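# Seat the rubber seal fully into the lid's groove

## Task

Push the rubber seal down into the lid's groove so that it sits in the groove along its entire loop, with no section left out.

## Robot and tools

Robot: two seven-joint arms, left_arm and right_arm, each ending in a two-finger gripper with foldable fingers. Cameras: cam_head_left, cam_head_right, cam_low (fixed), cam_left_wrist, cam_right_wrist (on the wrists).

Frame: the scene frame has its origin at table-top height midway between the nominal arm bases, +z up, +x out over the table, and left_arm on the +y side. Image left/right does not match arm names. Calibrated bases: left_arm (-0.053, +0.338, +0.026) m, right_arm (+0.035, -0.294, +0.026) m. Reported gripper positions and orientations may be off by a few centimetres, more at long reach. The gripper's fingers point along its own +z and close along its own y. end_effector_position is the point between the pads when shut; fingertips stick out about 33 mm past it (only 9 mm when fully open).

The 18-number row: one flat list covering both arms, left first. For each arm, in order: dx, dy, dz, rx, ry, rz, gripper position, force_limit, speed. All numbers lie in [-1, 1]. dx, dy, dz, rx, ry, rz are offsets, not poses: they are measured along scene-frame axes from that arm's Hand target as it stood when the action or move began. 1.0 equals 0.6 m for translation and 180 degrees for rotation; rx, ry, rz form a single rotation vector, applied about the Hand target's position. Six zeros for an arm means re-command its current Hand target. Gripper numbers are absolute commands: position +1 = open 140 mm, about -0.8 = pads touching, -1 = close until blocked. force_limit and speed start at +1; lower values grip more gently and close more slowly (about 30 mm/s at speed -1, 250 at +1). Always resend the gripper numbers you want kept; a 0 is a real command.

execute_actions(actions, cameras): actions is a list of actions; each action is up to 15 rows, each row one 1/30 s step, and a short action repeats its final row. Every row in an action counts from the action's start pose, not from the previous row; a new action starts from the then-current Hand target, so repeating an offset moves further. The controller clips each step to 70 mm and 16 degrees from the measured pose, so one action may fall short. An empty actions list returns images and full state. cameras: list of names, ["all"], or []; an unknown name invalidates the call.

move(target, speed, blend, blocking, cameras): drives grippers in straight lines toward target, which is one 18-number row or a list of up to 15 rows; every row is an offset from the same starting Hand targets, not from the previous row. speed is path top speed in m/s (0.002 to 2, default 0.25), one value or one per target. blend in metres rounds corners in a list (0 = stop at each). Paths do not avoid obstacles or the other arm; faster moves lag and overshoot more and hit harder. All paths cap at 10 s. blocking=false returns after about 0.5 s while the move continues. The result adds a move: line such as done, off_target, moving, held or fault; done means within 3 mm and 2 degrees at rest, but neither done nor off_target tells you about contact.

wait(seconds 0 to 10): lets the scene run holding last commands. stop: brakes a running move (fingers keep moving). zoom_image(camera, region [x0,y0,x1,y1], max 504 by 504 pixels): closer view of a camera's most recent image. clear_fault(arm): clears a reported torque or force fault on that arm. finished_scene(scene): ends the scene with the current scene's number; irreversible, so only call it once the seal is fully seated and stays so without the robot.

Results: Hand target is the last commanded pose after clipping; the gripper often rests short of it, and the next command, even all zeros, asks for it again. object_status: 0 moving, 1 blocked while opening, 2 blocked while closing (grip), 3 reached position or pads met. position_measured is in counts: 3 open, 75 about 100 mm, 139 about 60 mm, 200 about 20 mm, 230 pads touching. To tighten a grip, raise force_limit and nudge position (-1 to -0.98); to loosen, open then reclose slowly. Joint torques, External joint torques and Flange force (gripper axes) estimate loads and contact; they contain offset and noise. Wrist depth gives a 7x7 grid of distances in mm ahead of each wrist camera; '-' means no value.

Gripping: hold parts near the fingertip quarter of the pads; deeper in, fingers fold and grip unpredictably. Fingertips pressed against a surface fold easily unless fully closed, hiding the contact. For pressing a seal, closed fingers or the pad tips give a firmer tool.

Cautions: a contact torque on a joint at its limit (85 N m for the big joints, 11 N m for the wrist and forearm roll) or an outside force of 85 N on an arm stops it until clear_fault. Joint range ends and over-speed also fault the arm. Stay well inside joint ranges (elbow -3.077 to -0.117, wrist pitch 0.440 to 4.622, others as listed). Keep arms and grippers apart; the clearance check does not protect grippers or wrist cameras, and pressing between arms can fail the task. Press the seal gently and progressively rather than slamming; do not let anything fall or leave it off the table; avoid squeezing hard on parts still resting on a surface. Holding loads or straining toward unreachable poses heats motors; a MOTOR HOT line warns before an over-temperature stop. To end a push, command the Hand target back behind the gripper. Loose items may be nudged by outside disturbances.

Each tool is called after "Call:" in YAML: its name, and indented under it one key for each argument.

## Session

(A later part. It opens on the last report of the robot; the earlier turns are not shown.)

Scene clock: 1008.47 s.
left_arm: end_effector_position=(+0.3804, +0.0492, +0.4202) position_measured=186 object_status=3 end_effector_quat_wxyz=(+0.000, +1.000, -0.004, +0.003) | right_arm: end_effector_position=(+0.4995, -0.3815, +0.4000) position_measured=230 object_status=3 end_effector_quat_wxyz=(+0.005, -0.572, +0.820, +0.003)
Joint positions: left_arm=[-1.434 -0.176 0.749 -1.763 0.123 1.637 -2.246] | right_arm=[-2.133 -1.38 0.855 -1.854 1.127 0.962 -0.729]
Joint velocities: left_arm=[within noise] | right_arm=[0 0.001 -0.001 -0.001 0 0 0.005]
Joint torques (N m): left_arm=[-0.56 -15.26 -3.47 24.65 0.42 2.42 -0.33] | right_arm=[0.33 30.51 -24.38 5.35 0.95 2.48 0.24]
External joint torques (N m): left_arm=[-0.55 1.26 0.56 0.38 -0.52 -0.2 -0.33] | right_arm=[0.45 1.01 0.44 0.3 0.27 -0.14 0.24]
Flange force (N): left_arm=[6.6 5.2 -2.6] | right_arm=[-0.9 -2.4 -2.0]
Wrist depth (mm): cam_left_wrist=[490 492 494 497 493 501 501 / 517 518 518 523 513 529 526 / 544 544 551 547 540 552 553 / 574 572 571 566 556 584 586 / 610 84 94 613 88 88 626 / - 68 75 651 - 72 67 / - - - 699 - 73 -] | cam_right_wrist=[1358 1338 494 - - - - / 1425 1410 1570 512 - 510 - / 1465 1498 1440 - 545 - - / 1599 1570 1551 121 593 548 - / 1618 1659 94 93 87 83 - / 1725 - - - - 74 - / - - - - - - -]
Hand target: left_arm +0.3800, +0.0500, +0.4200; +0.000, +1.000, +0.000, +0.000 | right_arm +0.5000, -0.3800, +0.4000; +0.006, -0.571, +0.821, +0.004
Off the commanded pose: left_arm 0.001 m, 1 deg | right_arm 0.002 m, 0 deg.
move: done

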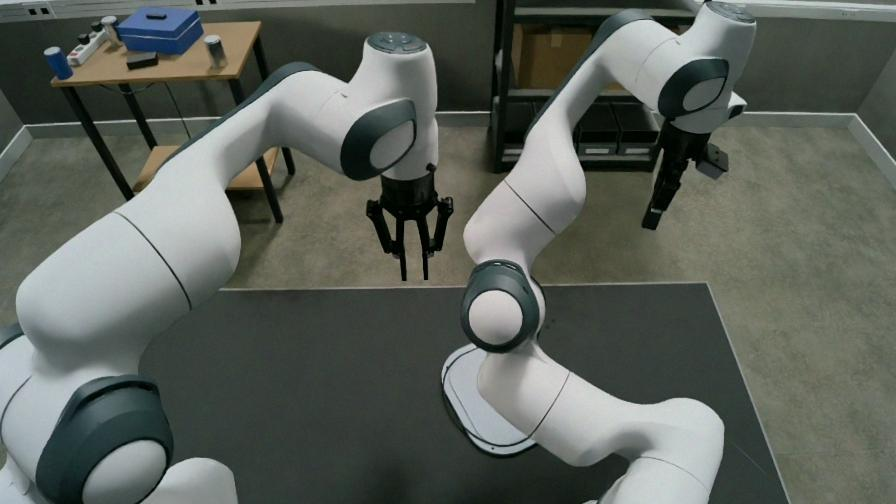

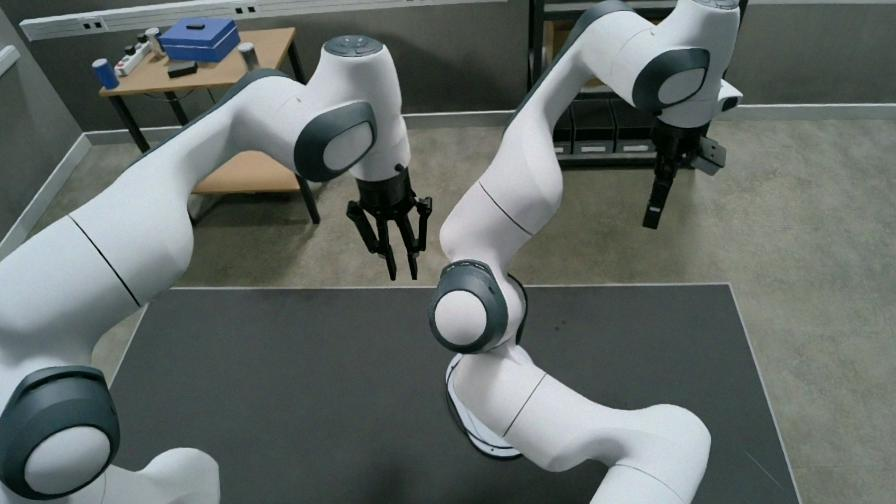

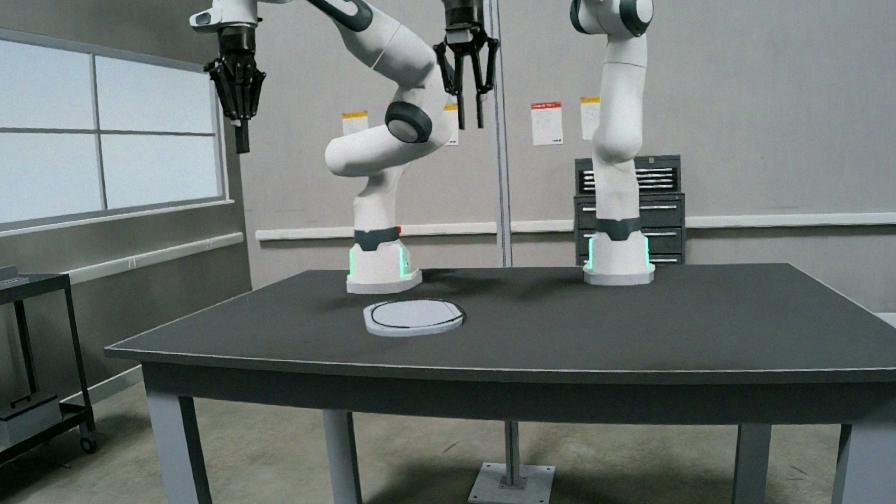

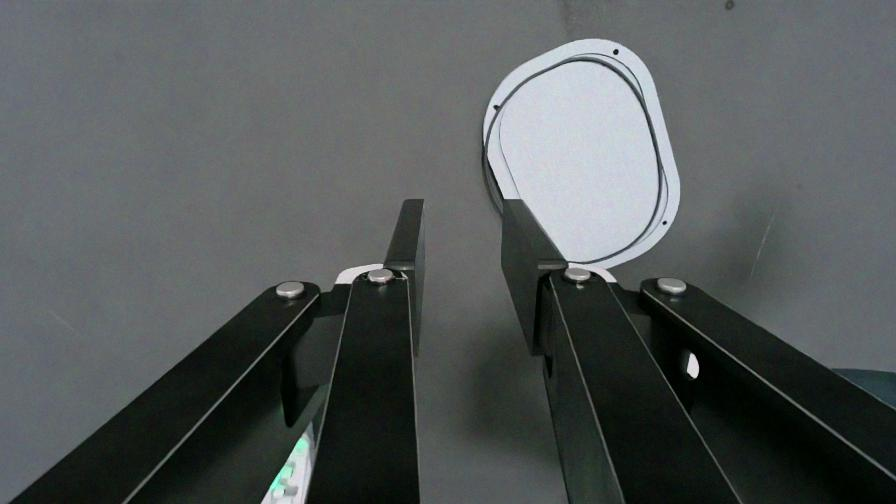

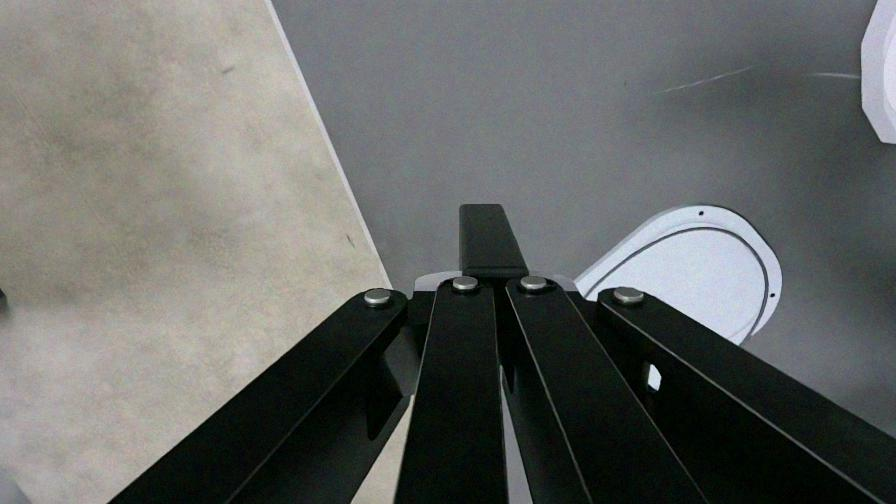

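Call:
move:
  target:
    - [0,0,0,0,0,0,-0.45,-1,-1, -0.5,-0.0667,0.42,0,0,0,-1,-1,-1]
    - [0,0,0,0,0,0,-0.45,-1,-1, -0.5,-0.0667,0.42,0,0,0.38,-1,-1,-1]
    - [0,0,0,0,0,0,-0.45,-1,-1, -0.5,-0.0667,0.42,0,0,0.76,-1,-1,-1]
  speed: [0.3,0.4,0.4]
  cameras: ["cam_head_left","cam_low"]

Scene clock: 1057.97 s.
left_arm: end_effector_position=(+0.3804, +0.0492, +0.4202) position_measured=186 object_status=3 end_effector_quat_wxyz=(+0.000, +1.000, -0.004, +0.003) | right_arm: end_effector_position=(+0.2021, -0.4194, +0.6519) position_measured=230 object_status=3 end_effector_quat_wxyz=(+0.001, +0.974, +0.227, -0.006)
Joint positions: left_arm=[-1.434 -0.176 0.749 -1.763 0.123 1.637 -2.246] | right_arm=[-0.21 -0.648 -0.138 -1.508 -0.121 0.86 -2.456]
Joint velocities: left_arm=[within noise] | right_arm=[0.001 -0.001 0 0.001 0 0 -0.007]
Joint torques (N m): left_arm=[-0.56 -15.25 -3.49 24.7 0.42 2.41 -0.36] | right_arm=[0.86 -0.82 2.26 14.71 0.27 2.36 -0.2]
External joint torques (N m): left_arm=[-0.58 1.31 0.51 0.44 -0.52 -0.21 -0.36] | right_arm=[0.83 -0.78 0.14 -0.24 -0.42 -0.21 -0.2]
Flange force (N): left_arm=[6.7 5.4 -2.9] | right_arm=[-1.9 -1.1 2.8]
Wrist depth (mm): cam_left_wrist=[492 496 494 493 495 498 501 / 518 518 517 519 511 521 527 / 544 546 546 549 539 553 556 / 574 579 570 576 558 584 590 / 610 84 94 608 88 88 622 / - 68 75 646 - 72 67 / - - - 697 - 73 -] | cam_right_wrist=[- 736 716 - - 1570 1561 / - - 749 760 - 1649 1628 / - 392 577 - 1714 1702 1714 / 1796 377 420 120 - 1760 1771 / 1833 344 94 93 87 1886 1886 / 309 - - - - 74 1736 / - - - - - - -]
Hand target: left_arm +0.3800, +0.0500, +0.4200; +0.000, +1.000, +0.000, +0.000 | right_arm +0.2000, -0.4200, +0.6520; +0.002, +0.974, +0.228, -0.007
Off the commanded pose: left_arm 0.001 m, 1 deg | right_arm 0.002 m, 0 deg.
move: done
Images, in order (width x height): cam_head_left 896x504, cam_low 896x504.

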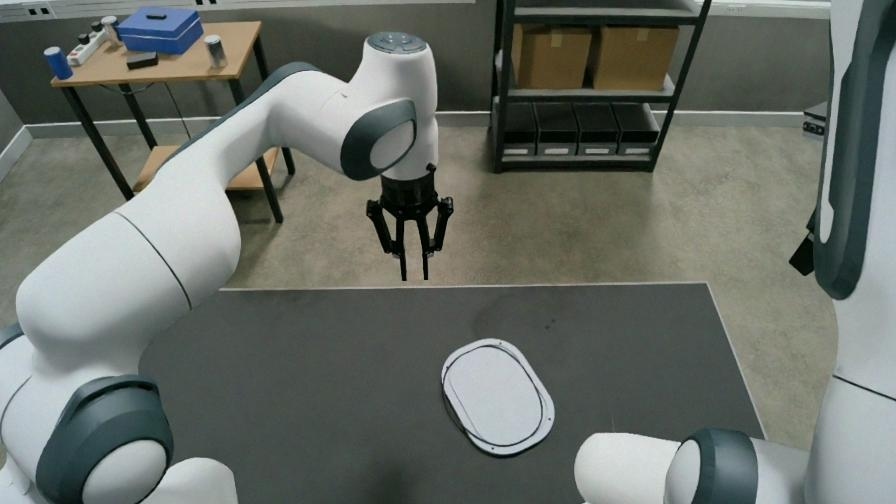

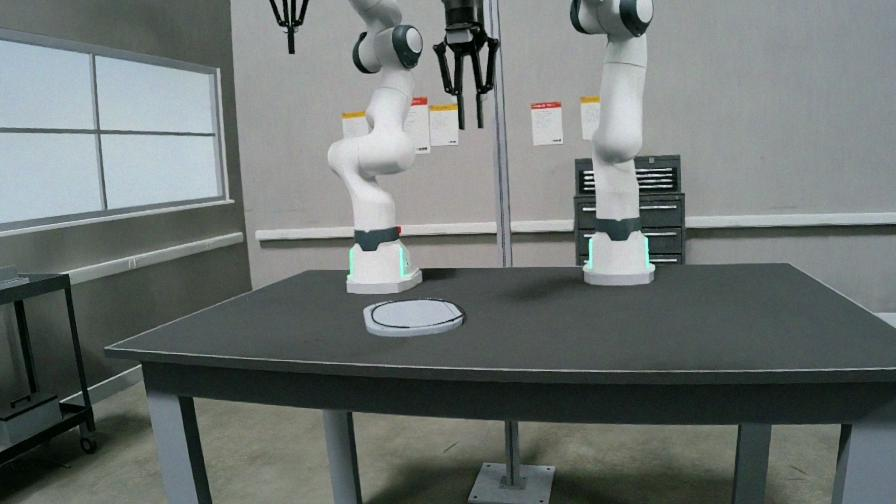

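Call:
move:
  target: [-0.4333,0.5833,0.3833,0,0,0,-0.45,-1,-1, 0.4143,0.5052,-0.67,0,0,0.2422,-0.45,-1,-1]
  speed: 0.3
  cameras: ["cam_head_left","cam_low","cam_right_wrist"]

Scene clock: 1075.77 s.
left_arm: end_effector_position=(+0.1207, +0.3989, +0.6497) position_measured=186 object_status=3 end_effector_quat_wxyz=(+0.002, +1.000, +0.002, +0.000) | right_arm: end_effector_position=(+0.4466, -0.1168, +0.2498) position_measured=186 object_status=3 end_effector_quat_wxyz=(+0.002, +0.821, +0.571, -0.008)
Joint positions: left_arm=[-1.156 -0.894 0.311 -1.491 0.394 0.664 -2.198] | right_arm=[0.051 -0.308 0.364 -2.368 0.114 2.062 -2.471]
Joint velocities: left_arm=[-0.002 -0.001 -0.001 0.001 0.001 -0.004 0.003] | right_arm=[0.001 0.002 0.002 0.003 -0.001 0.005 0]
Joint torques (N m): left_arm=[-0.8 14.38 -9.06 10.24 1 2.35 0.17] | right_arm=[0.28 -19.47 -2.87 24.17 0.37 2.68 -0.26]
External joint torques (N m): left_arm=[-0.78 0.14 -0.34 0.69 0.46 -0.28 0.17] | right_arm=[0.23 -0.43 0.5 0.19 -0.45 0.15 -0.26]
Flange force (N): left_arm=[1.5 -1.9 -5.4] | right_arm=[-0.1 -0.4 -0.2]
Wrist depth (mm): cam_left_wrist=[1472 690 694 696 697 701 703 / 1526 738 728 738 736 747 747 / 1604 772 768 765 777 782 736 / 1713 828 794 394 807 828 807 / 1838 84 94 378 88 88 877 / - 68 75 367 - 72 67 / - - - 2098 - 73 -] | cam_right_wrist=[- - 349 354 - 1225 1208 / - 367 364 363 - 1279 1267 / - - 382 381 - - 1304 / - 393 392 133 136 - 1387 / - - 94 426 87 87 1473 / - - - 460 - 79 71 / - - - - - - 67]
Hand target: left_arm +0.1201, +0.4000, +0.6499; +0.000, +1.000, +0.000, +0.000 | right_arm +0.4486, -0.1169, +0.2500; +0.004, +0.819, +0.574, -0.006
Off the commanded pose: left_arm 0.001 m, 0 deg | right_arm 0.002 m, 0 deg.
move: done
Images, in order (width x height): cam_head_left 896x504, cam_low 896x504, cam_right_wrist 896x504.

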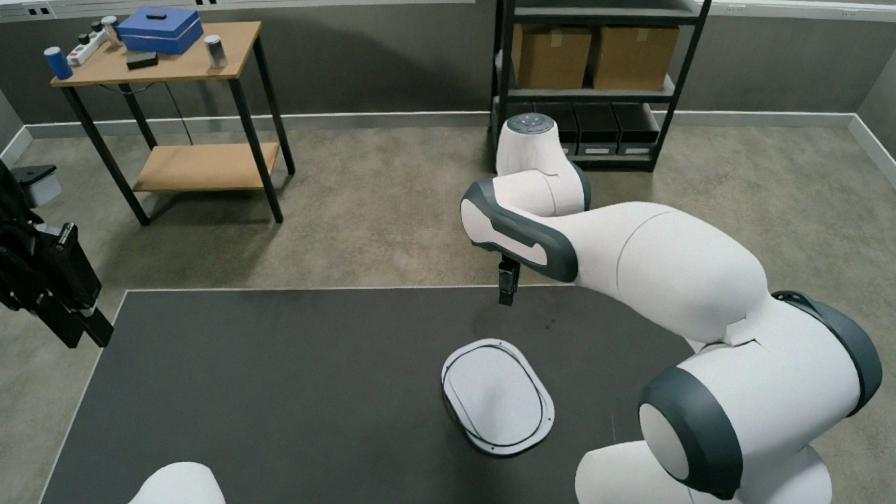

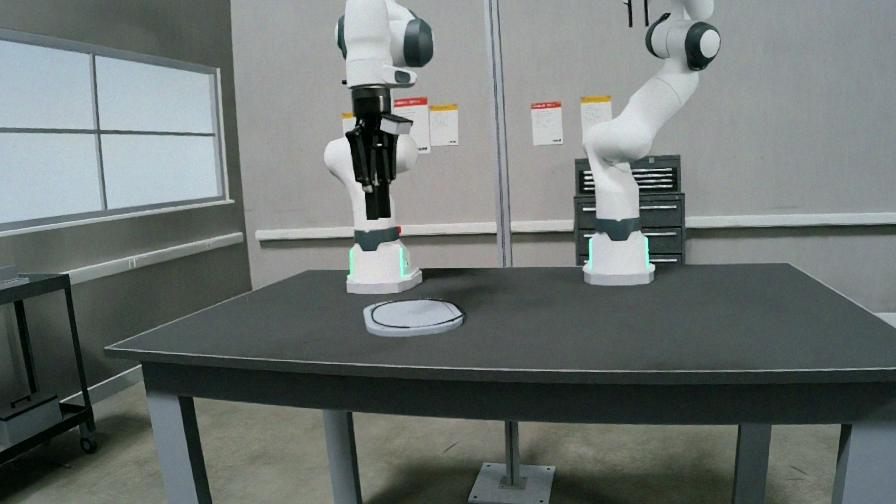

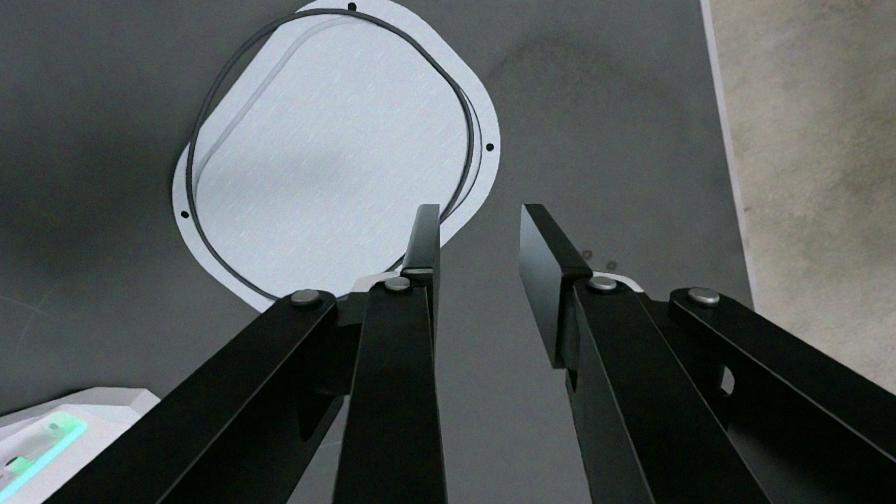

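Call:
zoom_image:
  camera: "cam_right_wrist"
  region: [150, 0, 510, 310]

Scaled by 1.400 from the camera's 896x504 image, which has a finer 1280x720 frame.

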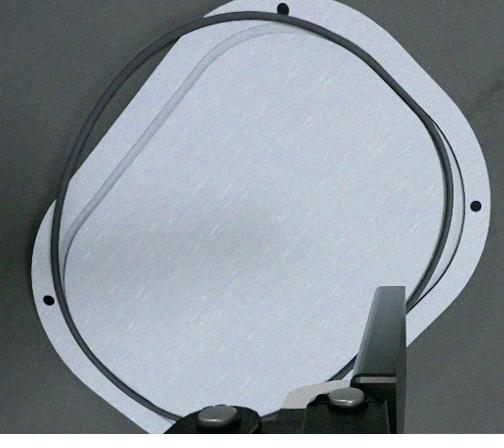

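Call:
move:
  target: [0,0,0,0,0,0,-0.45,-1,-1, 0.0095,0.0018,-0.3083,0,0,0,-0.45,-1,-1]
  speed: 0.15
  cameras: ["cam_right_wrist"]

Call:
zoom_image:
  camera: "cam_right_wrist"
  region: [400, 60, 560, 280]

Scene clock: 1100.63 s.
left_arm: end_effector_position=(+0.1206, +0.3991, +0.6496) position_measured=186 object_status=3 end_effector_quat_wxyz=(+0.002, +1.000, +0.002, +0.000) | right_arm: end_effector_position=(+0.4528, -0.1163, +0.0650) position_measured=186 object_status=3 end_effector_quat_wxyz=(+0.003, +0.818, +0.574, -0.008)
Joint positions: left_arm=[-1.156 -0.894 0.311 -1.491 0.394 0.663 -2.196] | right_arm=[0.028 0.062 0.4 -2.537 -0.062 2.579 -2.342]
Joint velocities: left_arm=[within noise] | right_arm=[0 0.001 0.001 0 0 0 0.006]
Joint torques (N m): left_arm=[-0.91 14.39 -9.12 10.26 0.99 2.41 0.1] | right_arm=[0.88 -26.79 0.68 19.16 0.04 2.66 0.16]
External joint torques (N m): left_arm=[-0.9 0.29 -0.58 0.68 0.43 -0.21 0.09] | right_arm=[0.92 -0.9 0 0.52 -0.46 0.11 0.16]
Flange force (N): left_arm=[1.4 -1.4 -5.6] | right_arm=[1.3 -0.7 -0.9]
Wrist depth (mm): cam_left_wrist=[1472 686 686 690 697 705 701 / 1517 730 732 732 741 743 741 / 1624 775 768 761 780 792 734 / 1736 834 807 393 807 823 817 / 1786 83 94 380 88 88 896 / - 68 75 365 - 72 67 / - - - 2134 - 73 -] | cam_right_wrist=[177 177 176 188 - 183 183 / 185 185 184 186 - 197 197 / 195 194 194 194 - - 203 / 205 204 204 200 136 - 218 / 217 214 94 210 87 87 229 / 226 - - - - 79 69 / - - - 261 - - 67]
Hand target: left_arm +0.1201, +0.4000, +0.6499; +0.000, +1.000, +0.000, +0.000 | right_arm +0.4543, -0.1158, +0.0651; +0.004, +0.819, +0.574, -0.006
Off the commanded pose: left_arm 0.001 m, 0 deg | right_arm 0.002 m, 0 deg.
move: done
Images, in order (width x height): cam_right_wrist 896x504.

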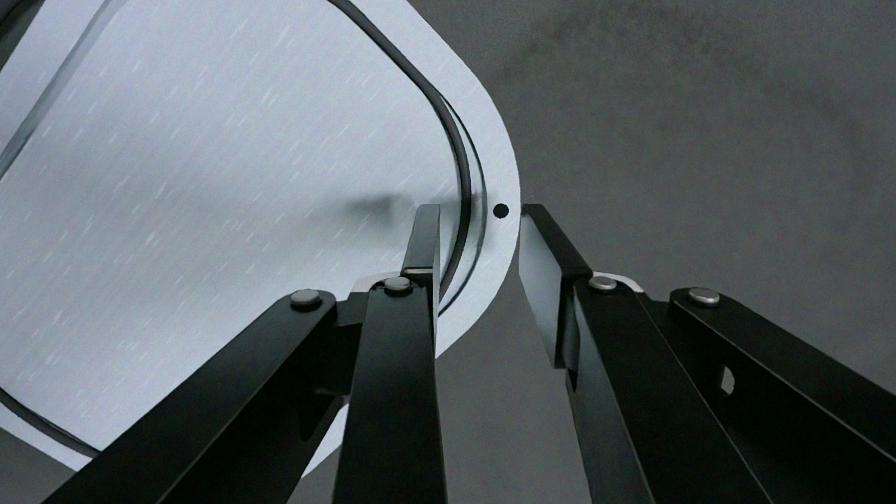

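Scaled by 2.291 from the camera's 896x504 image, which has a finer 1280x720 frame.

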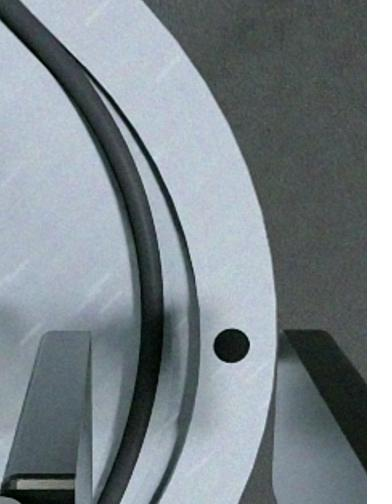

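Call:
move:
  target:
    - [0,0,0,0,0,0,-0.45,-1,-1, -0.0063,0.0023,-0.028,0,0,0,-0.45,-1,-1]
    - [0,0,0,0,0,0,-0.45,-1,-1, -0.0063,0.0023,-0.0365,0,0,0,-0.45,-1,-1]
  speed: [0.08,0.03]
  cameras: ["cam_right_wrist"]

Call:
zoom_image:
  camera: "cam_right_wrist"
  region: [400, 60, 560, 280]

Scene clock: 1109.73 s.
left_arm: end_effector_position=(+0.1206, +0.3991, +0.6496) position_measured=186 object_status=3 end_effector_quat_wxyz=(+0.002, +1.000, +0.002, +0.000) | right_arm: end_effector_position=(+0.4498, -0.1147, +0.0436) position_measured=186 object_status=3 end_effector_quat_wxyz=(+0.003, +0.819, +0.574, -0.007)
Joint positions: left_arm=[-1.156 -0.894 0.311 -1.491 0.394 0.663 -2.196] | right_arm=[0.036 0.117 0.39 -2.547 -0.112 2.64 -2.3]
Joint velocities: left_arm=[within noise] | right_arm=[0 -0.001 0.002 0.001 0 0.002 0.007]
Joint torques (N m): left_arm=[-0.95 14.41 -9.07 10.24 0.99 2.4 0.11] | right_arm=[0.89 -27.72 1.26 17.66 -0.06 2.69 0.11]
External joint torques (N m): left_arm=[-0.95 0.43 -0.47 0.6 0.43 -0.22 0.11] | right_arm=[0.9 -0.92 -0.06 0.04 -0.51 0.14 0.11]
Flange force (N): left_arm=[1.7 -1.3 -5.7] | right_arm=[0.3 -1.7 -0.4]
Wrist depth (mm): cam_left_wrist=[1439 696 694 701 697 703 705 / 1545 732 732 730 730 736 743 / 1604 770 777 758 772 784 736 / 1713 1679 802 393 807 831 812 / 1811 84 94 381 88 88 887 / - 68 75 366 - 72 67 / - - - 2116 - 73 -] | cam_right_wrist=[157 156 156 157 162 167 167 / 164 164 164 163 - 171 - / 172 172 172 172 182 182 - / 182 182 180 179 136 - 195 / 192 190 94 188 87 87 202 / 201 - - 218 - 79 69 / - - - - - - 67]
Hand target: left_arm +0.1201, +0.4000, +0.6499; +0.000, +1.000, +0.000, +0.000 | right_arm +0.4505, -0.1144, +0.0432; +0.004, +0.819, +0.574, -0.006
Off the commanded pose: left_arm 0.001 m, 0 deg | right_arm 0.001 m, 0 deg.
move: done
Images, in order (width x height): cam_right_wrist 896x504.

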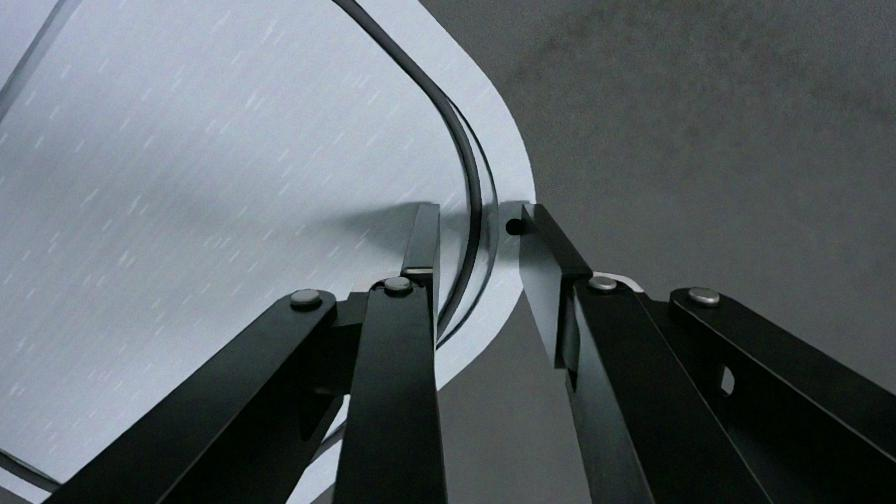

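Scaled by 2.291 from the camera's 896x504 image, which has a finer 1280x720 frame.

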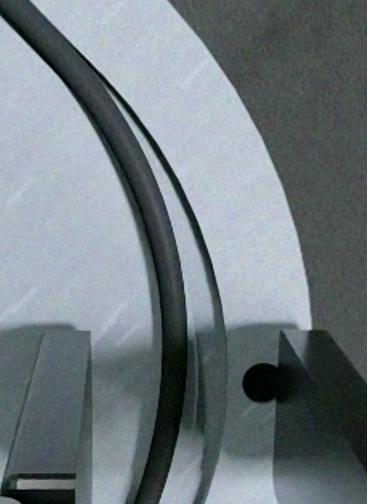

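Call:
move:
  target:
    - [0,0,0,0,0,0,-0.45,-1,-1, 0,0,-0.0015,0,0,0,-0.45,-1,-1]
    - [0,0,0,0,0,0,-0.45,-1,-1, 0,0,-0.0015,0,0,0,-1,-1,-1]
  speed: [0.03,0.03]

Call:
wait:
  seconds: 1.0
  cameras: ["cam_right_wrist"]

Scene clock: 1119.03 s.
left_arm: end_effector_position=(+0.1206, +0.3991, +0.6496) position_measured=186 object_status=3 end_effector_quat_wxyz=(+0.002, +1.000, +0.002, +0.000) | right_arm: end_effector_position=(+0.4499, -0.1147, +0.0427) position_measured=226 object_status=0 end_effector_quat_wxyz=(+0.003, +0.819, +0.574, -0.007)
Joint positions: left_arm=[-1.156 -0.894 0.311 -1.491 0.394 0.663 -2.196] | right_arm=[0.036 0.119 0.389 -2.547 -0.114 2.642 -2.296]
Joint torques (N m): left_arm=[-0.92 14.4 -9.11 10.23 1 2.41 0.13] | right_arm=[0.8 -27.79 1.35 17.63 -0.01 2.68 0.11]
External joint torques (N m): left_arm=[-0.87 0.08 -0.43 0.74 0.46 -0.22 0.12] | right_arm=[0.75 -0.84 -0.06 -0.07 -0.45 0.11 0.11]
Flange force (N): left_arm=[1.4 -1.8 -5.3] | right_arm=[0.0 -1.8 -0.4]
Wrist depth (mm): cam_left_wrist=[1481 690 692 697 699 705 705 / 1545 738 734 726 741 741 743 / 1635 777 775 763 777 780 736 / 1690 834 797 393 810 823 826 / 1773 84 94 380 88 88 874 / - 68 75 365 - 72 67 / - - - 2081 - 73 -] | cam_right_wrist=[156 155 155 157 174 164 - / 163 163 163 163 173 - - / 171 171 171 171 179 - - / 180 180 180 131 193 - - / 191 191 94 93 93 82 - / 202 - 81 - - 74 212 / - - - - - - -]
Hand target: left_arm +0.1201, +0.4000, +0.6499; +0.000, +1.000, +0.000, +0.000 | right_arm +0.4505, -0.1144, +0.0423; +0.004, +0.819, +0.574, -0.006
Off the commanded pose: left_arm 0.001 m, 0 deg | right_arm 0.001 m, 0 deg.
move: done

Scene clock: 1120.03 s.
left_arm: end_effector_position=(+0.1206, +0.3991, +0.6496) position_measured=186 object_status=3 end_effector_quat_wxyz=(+0.002, +1.000, +0.002, +0.000) | right_arm: end_effector_position=(+0.4499, -0.1147, +0.0427) position_measured=226 object_status=2 end_effector_quat_wxyz=(+0.003, +0.819, +0.574, -0.007)
Joint positions: left_arm=[-1.156 -0.894 0.311 -1.491 0.394 0.663 -2.196] | right_arm=[0.036 0.119 0.389 -2.547 -0.114 2.642 -2.296]
Joint torques (N m): left_arm=[-0.91 14.42 -9.07 10.21 0.99 2.41 0.14] | right_arm=[0.8 -27.79 1.33 17.59 -0.02 2.67 0.1]
External joint torques (N m): left_arm=[-0.93 0.4 -0.49 0.58 0.43 -0.22 0.14] | right_arm=[0.89 -1.03 0.06 0.08 -0.46 0.13 0.1]
Flange force (N): left_arm=[1.7 -1.4 -5.5] | right_arm=[0.2 -1.9 -0.9]
Wrist depth (mm): cam_left_wrist=[1472 694 696 696 692 703 699 / 1535 736 734 732 730 736 743 / 1624 777 763 761 782 780 732 / 1725 839 802 393 804 817 810 / 1851 83 94 379 88 83 893 / - 68 75 364 - 72 67 / - - - 2171 - 73 -] | cam_right_wrist=[156 155 155 157 165 - - / 163 163 163 162 176 172 - / 171 171 171 171 181 184 185 / 181 180 180 131 - 191 192 / 191 191 94 93 93 85 198 / 202 - 81 - - 74 - / - - - - - - -]
Hand target: left_arm +0.1201, +0.4000, +0.6499; +0.000, +1.000, +0.000, +0.000 | right_arm +0.4505, -0.1144, +0.0423; +0.004, +0.819, +0.574, -0.006
Tool commands: left_gripper/position=-0.45 left_gripper/force_limit=-1.0 left_gripper/speed=-1.0 right_gripper/position=-1.0 right_gripper/force_limit=-1.0 right_gripper/speed=-1.0
Off the commanded pose: left_arm 0.001 m, 0 deg | right_arm 0.001 m, 0 deg.
wait: 1.00 s; at rest by 0.17 s
Images, in order (width x height): cam_right_wrist 896x504.

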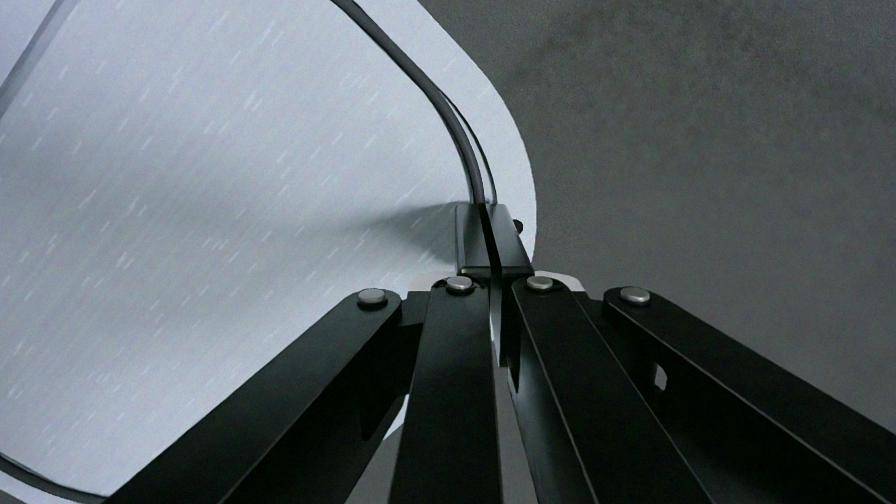

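Call:
move:
  target:
    - [0,0,0,0,0,0,-0.45,-1,-1, 0,0,0.005,0,0,0,-1,-1,-1]
    - [0,0,0,0,0,0,-0.45,-1,-1, 0.0220,-0.0080,0.005,0,0,0,-1,-1,-1]
  speed: [0.03,0.03]
  cameras: ["cam_right_wrist","cam_head_left"]

Call:
zoom_image:
  camera: "cam_head_left"
  region: [420, 320, 580, 470]

Scene clock: 1127.43 s.
left_arm: end_effector_position=(+0.1206, +0.3991, +0.6496) position_measured=186 object_status=3 end_effector_quat_wxyz=(+0.002, +1.000, +0.002, +0.000) | right_arm: end_effector_position=(+0.4642, -0.1178, +0.0459) position_measured=226 object_status=2 end_effector_quat_wxyz=(+0.004, +0.821, +0.571, -0.004)
Joint positions: left_arm=[-1.156 -0.894 0.311 -1.491 0.394 0.663 -2.196] | right_arm=[0.028 0.135 0.379 -2.515 -0.12 2.632 -2.304]
Joint velocities: left_arm=[within noise] | right_arm=[-0.002 0 0.002 0.001 -0.002 -0.004 -0.005]
Joint torques (N m): left_arm=[-0.88 14.45 -9.06 10.26 0.99 2.4 0.1] | right_arm=[-0.01 -28.68 1.48 18.78 -0.09 2.33 -0.13]
External joint torques (N m): left_arm=[-0.89 0.5 -0.56 0.62 0.43 -0.22 0.1] | right_arm=[-0.03 -0.8 -0.08 0.8 -0.54 -0.26 -0.13]
Flange force (N): left_arm=[1.6 -1.2 -6.0] | right_arm=[1.0 1.5 -1.7]
Wrist depth (mm): cam_left_wrist=[1481 692 692 696 699 705 701 / 1554 734 728 732 745 747 741 / 1635 775 772 758 775 792 734 / 1713 831 799 394 799 828 815 / 1811 84 94 380 88 88 887 / - 68 75 365 - 72 67 / - - - 2152 - 73 -] | cam_right_wrist=[159 159 158 - 170 - 168 / 166 166 166 168 176 179 179 / 174 174 174 174 - 186 187 / 183 183 183 131 - 196 197 / 193 194 88 93 93 82 209 / 205 - 80 - - 74 - / - - - - - - -]
Hand target: left_arm +0.1201, +0.4000, +0.6499; +0.000, +1.000, +0.000, +0.000 | right_arm +0.4637, -0.1192, +0.0453; +0.004, +0.819, +0.574, -0.006
Off the commanded pose: left_arm 0.001 m, 0 deg | right_arm 0.002 m, 0 deg.
move: done
Images, in order (width x height): cam_head_left 896x504, cam_right_wrist 896x504.

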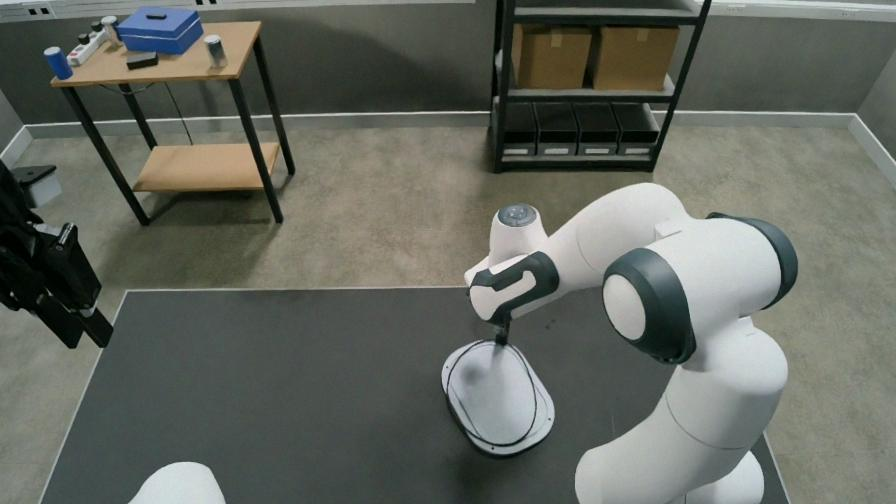

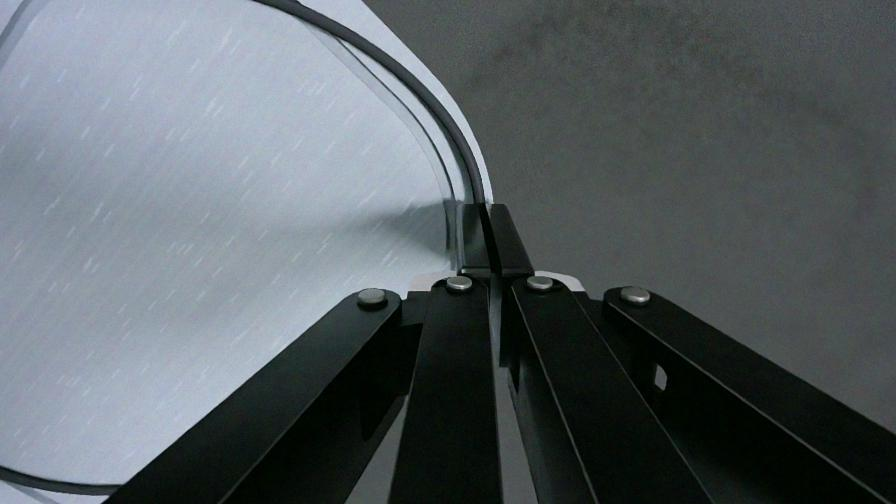

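Scaled by 3.150 from the camera's 896x504 image, which has a finer 1280x720 frame.

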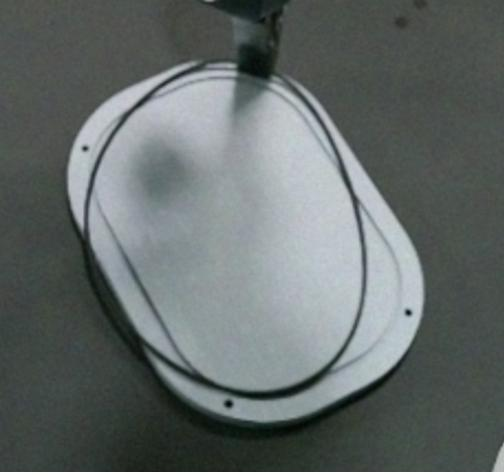

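Call:
move:
  target:
    - [0,0,0,0,0,0,-0.45,-1,-1, -0.0157,0.0057,0,0,0,0,-1,-1,-1]
    - [0,0,0,0,0,0,-0.45,-1,-1, -0.0157,0.0057,-0.005,0,0,0,-1,-1,-1]
  speed: [0.04,0.03]
  cameras: ["cam_right_wrist","cam_head_left"]

Call:
zoom_image:
  camera: "cam_right_wrist"
  region: [280, 0, 560, 280]

Call:
zoom_image:
  camera: "cam_head_left"
  region: [420, 320, 580, 470]

Scene clock: 1163.20 s.
left_arm: end_effector_position=(+0.1206, +0.3991, +0.6496) position_measured=186 object_status=3 end_effector_quat_wxyz=(+0.002, +1.000, +0.002, +0.000) | right_arm: end_effector_position=(+0.4537, -0.1161, +0.0428) position_measured=226 object_status=2 end_effector_quat_wxyz=(+0.003, +0.819, +0.574, -0.007)
Joint positions: left_arm=[-1.156 -0.894 0.311 -1.491 0.394 0.663 -2.196] | right_arm=[0.032 0.126 0.387 -2.537 -0.119 2.638 -2.301]
Joint velocities: left_arm=[within noise] | right_arm=[0 0.001 0 0.001 0 0.005 0.006]
Joint torques (N m): left_arm=[-0.94 14.41 -9.07 10.2 1 2.41 0.11] | right_arm=[0.94 -28.12 1.34 17.43 0.01 2.7 0.15]
External joint torques (N m): left_arm=[-0.9 0.14 -0.43 0.68 0.45 -0.22 0.11] | right_arm=[0.9 -0.89 -0.13 -0.28 -0.44 0.14 0.15]
Flange force (N): left_arm=[1.5 -1.7 -5.2] | right_arm=[-0.3 -2.5 -0.3]
Wrist depth (mm): cam_left_wrist=[1455 694 694 697 694 701 703 / 1535 728 728 732 736 743 743 / 1646 772 772 758 772 782 738 / 1736 831 812 394 812 828 792 / 1851 84 94 380 88 88 883 / - 68 75 366 - 72 67 / - - - 2098 - 73 -] | cam_right_wrist=[156 155 156 156 166 164 - / 163 163 163 163 - 175 176 / 171 171 171 171 182 178 - / 181 181 180 131 191 - - / 191 191 94 93 93 85 - / 202 - 81 - - 74 - / - - - - - - -]
Hand target: left_arm +0.1201, +0.4000, +0.6499; +0.000, +1.000, +0.000, +0.000 | right_arm +0.4543, -0.1158, +0.0423; +0.004, +0.819, +0.574, -0.006
Off the commanded pose: left_arm 0.001 m, 0 deg | right_arm 0.001 m, 0 deg.
move: done
Images, in order (width x height): cam_head_left 896x504, cam_right_wrist 896x504.

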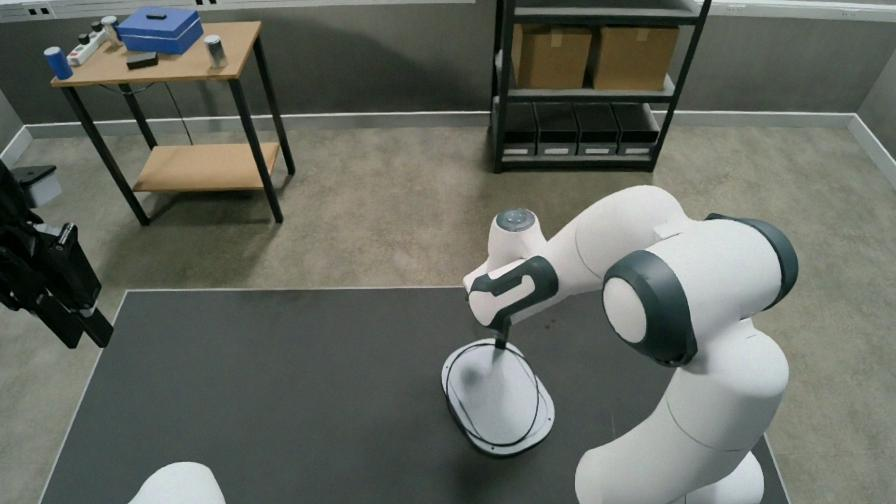

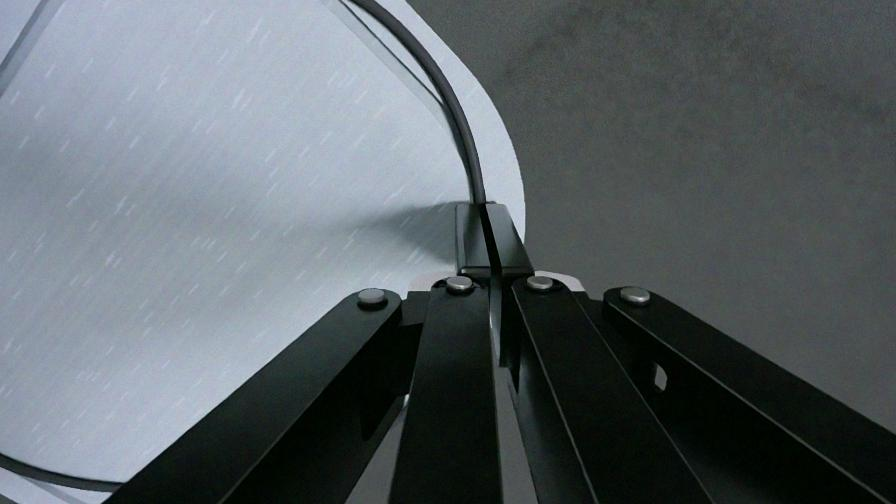

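Scaled by 1.800 from the camera's 896x504 image, which has a finer 1280x720 frame.

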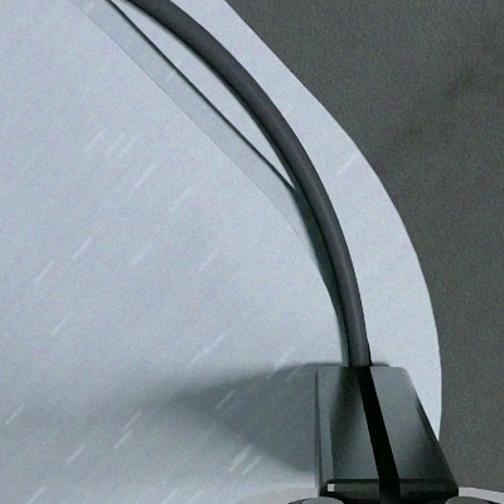

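Scaled by 3.150 from the camera's 896x504 image, which has a finer 1280x720 frame.

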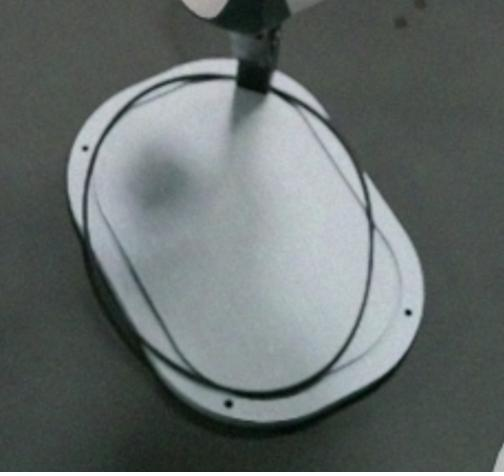

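Call:
move:
  target: [0.4,-0.5833,-0.5,0,0,-0.1111,-0.45,-1,-1, -0.0028,0.0010,-0.002,0,0,0,-1,-1,-1]
  speed: 0.25
  cameras: ["cam_right_wrist","cam_left_wrist","cam_head_left"]

Call:
zoom_image:
  camera: "cam_right_wrist"
  region: [380, 80, 560, 260]

Scene clock: 1179.57 s.
left_arm: end_effector_position=(+0.3593, +0.0516, +0.3489) position_measured=186 object_status=3 end_effector_quat_wxyz=(-0.003, +0.985, -0.171, -0.001) | right_arm: end_effector_position=(+0.4532, -0.1156, +0.0421) position_measured=226 object_status=2 end_effector_quat_wxyz=(+0.004, +0.819, +0.573, -0.006)
Joint positions: left_arm=[-1.718 -0.349 0.953 -2.002 0.293 1.78 -2.068] | right_arm=[0.033 0.126 0.387 -2.54 -0.12 2.644 -2.296]
Joint velocities: left_arm=[0 -0.001 -0.002 0 -0.001 -0.001 0.005] | right_arm=[within noise]
Joint torques (N m): left_arm=[-1.13 -6.13 -8.65 24.39 0.75 2.91 0.23] | right_arm=[1.19 -27.9 1.78 16.86 0.04 2.65 0.1]
External joint torques (N m): left_arm=[-1.05 0.38 0.65 0.42 -0.15 0.29 0.23] | right_arm=[1.2 -0.72 0.34 -0.83 -0.41 0.08 0.1]
Flange force (N): left_arm=[7.9 2.4 0.0] | right_arm=[-0.9 -4.1 -0.4]
Wrist depth (mm): cam_left_wrist=[426 430 430 430 420 426 431 / 452 451 452 452 443 444 118 / 475 477 478 480 468 472 113 / 501 506 499 499 498 509 119 / 532 83 94 531 88 88 438 / - 68 75 567 - 72 67 / - - - 613 - 73 -] | cam_right_wrist=[155 154 156 162 165 - - / 162 162 162 164 173 174 - / 171 170 170 170 187 184 183 / 180 180 180 131 190 - 192 / 190 190 94 93 93 84 - / 201 - 81 - - 74 - / - - - - - - -]
Hand target: left_arm +0.3601, +0.0500, +0.3499; +0.000, +0.985, -0.174, +0.000 | right_arm +0.4526, -0.1152, +0.0411; +0.004, +0.819, +0.574, -0.006
Off the commanded pose: left_arm 0.002 m, 0 deg | right_arm 0.001 m, 0 deg.
move: done
Images, in order (width x height): cam_head_left 896x504, cam_left_wrist 896x504, cam_right_wrist 896x504.

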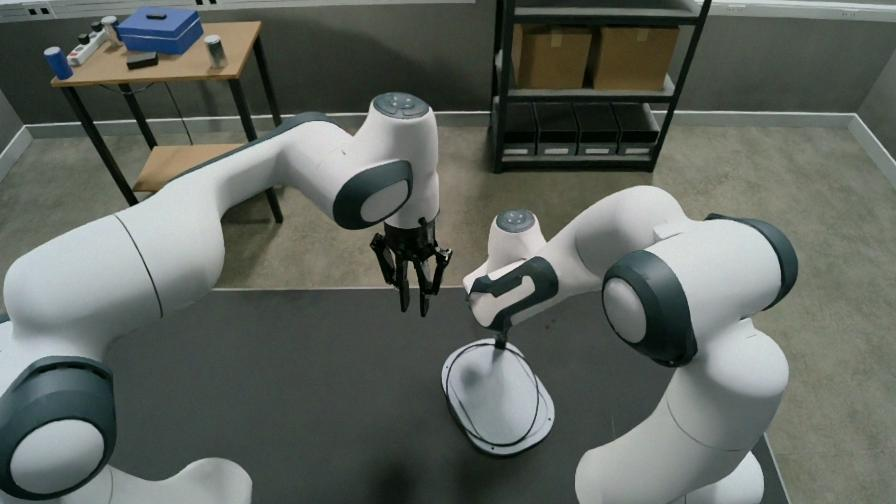

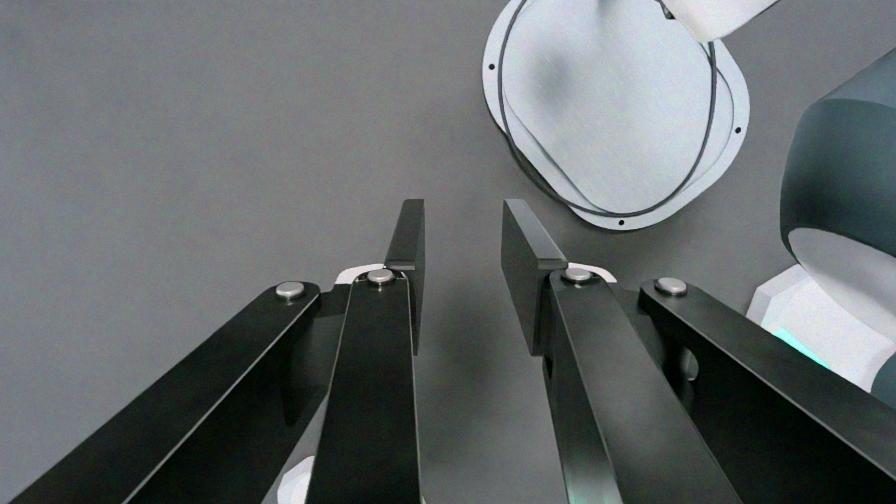

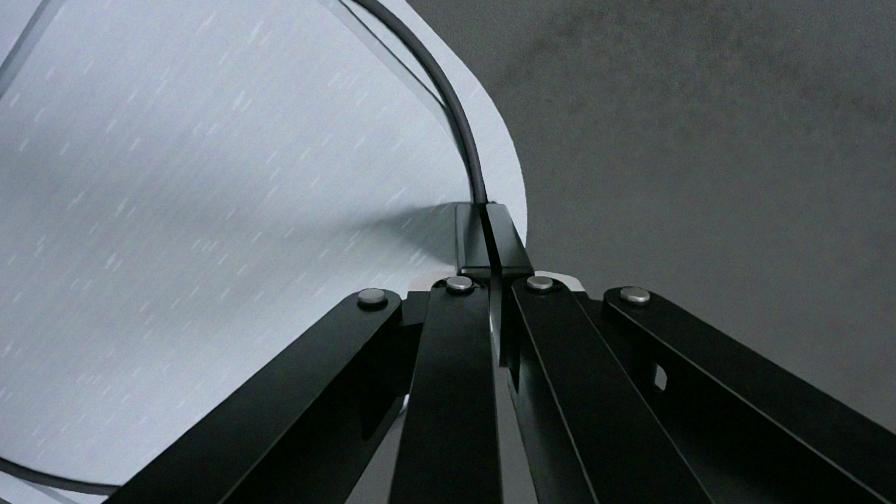

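Scaled by 2.800 from the camera's 896x504 image, which has a finer 1280x720 frame.

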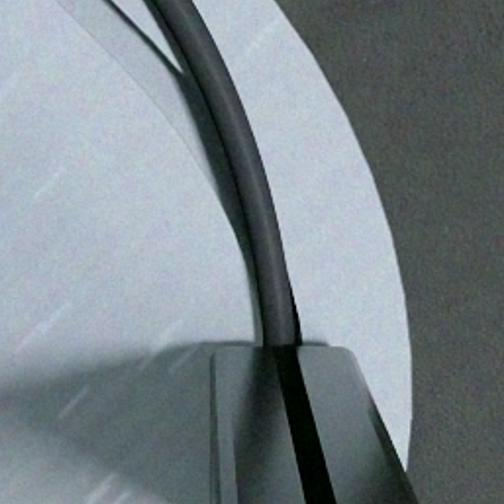

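Call:
move:
  target:
    - [-0.4,0.6167,0.5,0,0,0,-0.45,-1,-1, 0,0,-0.0012,0,0,0,-1,-1,-1]
    - [-0.4,0.6167,0.5,0,0,0.28,-0.45,-1,-1, 0,0,-0.0022,0,0,0,-1,-1,-1]
  speed: [0.3,0.3]

Scene clock: 1203.00 s.
left_arm: end_effector_position=(+0.1189, +0.4220, +0.6500) position_measured=186 object_status=3 end_effector_quat_wxyz=(+0.000, +0.966, +0.260, +0.000) | right_arm: end_effector_position=(+0.4537, -0.1155, +0.0414) position_measured=226 object_status=2 end_effector_quat_wxyz=(+0.004, +0.819, +0.573, -0.005)
Joint positions: left_arm=[-0.656 -0.796 0.293 -1.512 0.304 0.761 -2.304] | right_arm=[0.034 0.129 0.386 -2.54 -0.124 2.648 -2.293]
Joint velocities: left_arm=[0 0 0.001 0.001 0 0.002 -0.006] | right_arm=[within noise]
Joint torques (N m): left_arm=[-0.34 9.61 -7.94 11.71 0.12 2.89 -0.42] | right_arm=[1.09 -26.86 1.7 16.88 0.05 2.55 0.11]
External joint torques (N m): left_arm=[-0.33 0.86 -0.48 -0.37 -0.53 0.28 -0.42] | right_arm=[1.11 0.28 0.26 -0.69 -0.4 -0.02 0.11]
Flange force (N): left_arm=[-0.9 3.1 0.5] | right_arm=[1.1 -1.8 2.2]
Wrist depth (mm): cam_left_wrist=[1472 699 694 694 699 705 709 / 1574 732 734 734 736 743 736 / 1624 768 770 761 777 775 780 / 1736 1725 804 405 807 828 828 / 1798 83 94 417 88 88 883 / - 68 75 436 - 72 67 / - - - 2116 - 73 -] | cam_right_wrist=[- 154 154 159 - - 166 / 162 162 162 163 - - 172 / 170 170 170 170 182 182 - / 179 179 179 131 191 - - / 189 189 94 93 93 82 - / 200 - 81 - - 74 - / - - - - - - -]
Hand target: left_arm +0.1201, +0.4200, +0.6499; +0.000, +0.965, +0.262, +0.000 | right_arm +0.4526, -0.1152, +0.0397; +0.004, +0.819, +0.574, -0.006
Off the commanded pose: left_arm 0.002 m, 0 deg | right_arm 0.002 m, 0 deg.
move: done

Call:
move:
  target: [0.4167,-0.65,-0.5833,0,0,0,-0.45,-1,-1, 0,0,0,0,0,0,-1,-1,-1]
  speed: 0.3

Scene clock: 1220.00 s.
left_arm: end_effector_position=(+0.3697, +0.0325, +0.2998) position_measured=186 object_status=3 end_effector_quat_wxyz=(-0.002, +0.966, +0.259, +0.000) | right_arm: end_effector_position=(+0.4537, -0.1155, +0.0414) position_measured=226 object_status=2 end_effector_quat_wxyz=(+0.004, +0.819, +0.573, -0.005)
Joint positions: left_arm=[-0.69 -0.111 0.044 -2.056 0.008 1.942 -2.728] | right_arm=[0.034 0.129 0.386 -2.54 -0.124 2.648 -2.293]
Joint velocities: left_arm=[0 0 0 0 0.001 0.001 -0.005] | right_arm=[within noise]
Joint torques (N m): left_arm=[-0.69 -27.44 -0.35 25.09 0.53 2.81 -0.38] | right_arm=[1.14 -26.85 1.71 16.86 0.05 2.54 0.12]
External joint torques (N m): left_arm=[-0.65 1.09 -0.03 0.38 -0.37 0.26 -0.38] | right_arm=[1.1 0.45 0.2 -0.81 -0.4 -0.04 0.12]
Flange force (N): left_arm=[0.6 4.6 0.4] | right_arm=[1.1 -1.7 2.7]
Wrist depth (mm): cam_left_wrist=[387 389 387 389 389 390 389 / 405 407 407 409 403 405 407 / 429 428 430 427 422 320 146 / 455 454 452 441 437 165 148 / 470 83 94 472 88 88 154 / - 68 75 510 - 72 67 / - - - 552 - 73 -] | cam_right_wrist=[154 154 154 156 165 167 166 / 161 161 162 163 172 173 173 / 169 169 170 170 180 180 - / 178 179 178 131 188 194 - / 189 189 94 93 93 82 - / 200 - 81 - - 74 - / - - - - - - -]
Hand target: left_arm +0.3701, +0.0300, +0.3000; +0.000, +0.965, +0.262, +0.000 | right_arm +0.4526, -0.1152, +0.0397; +0.004, +0.819, +0.574, -0.006
Off the commanded pose: left_arm 0.002 m, 0 deg | right_arm 0.002 m, 0 deg.
move: done


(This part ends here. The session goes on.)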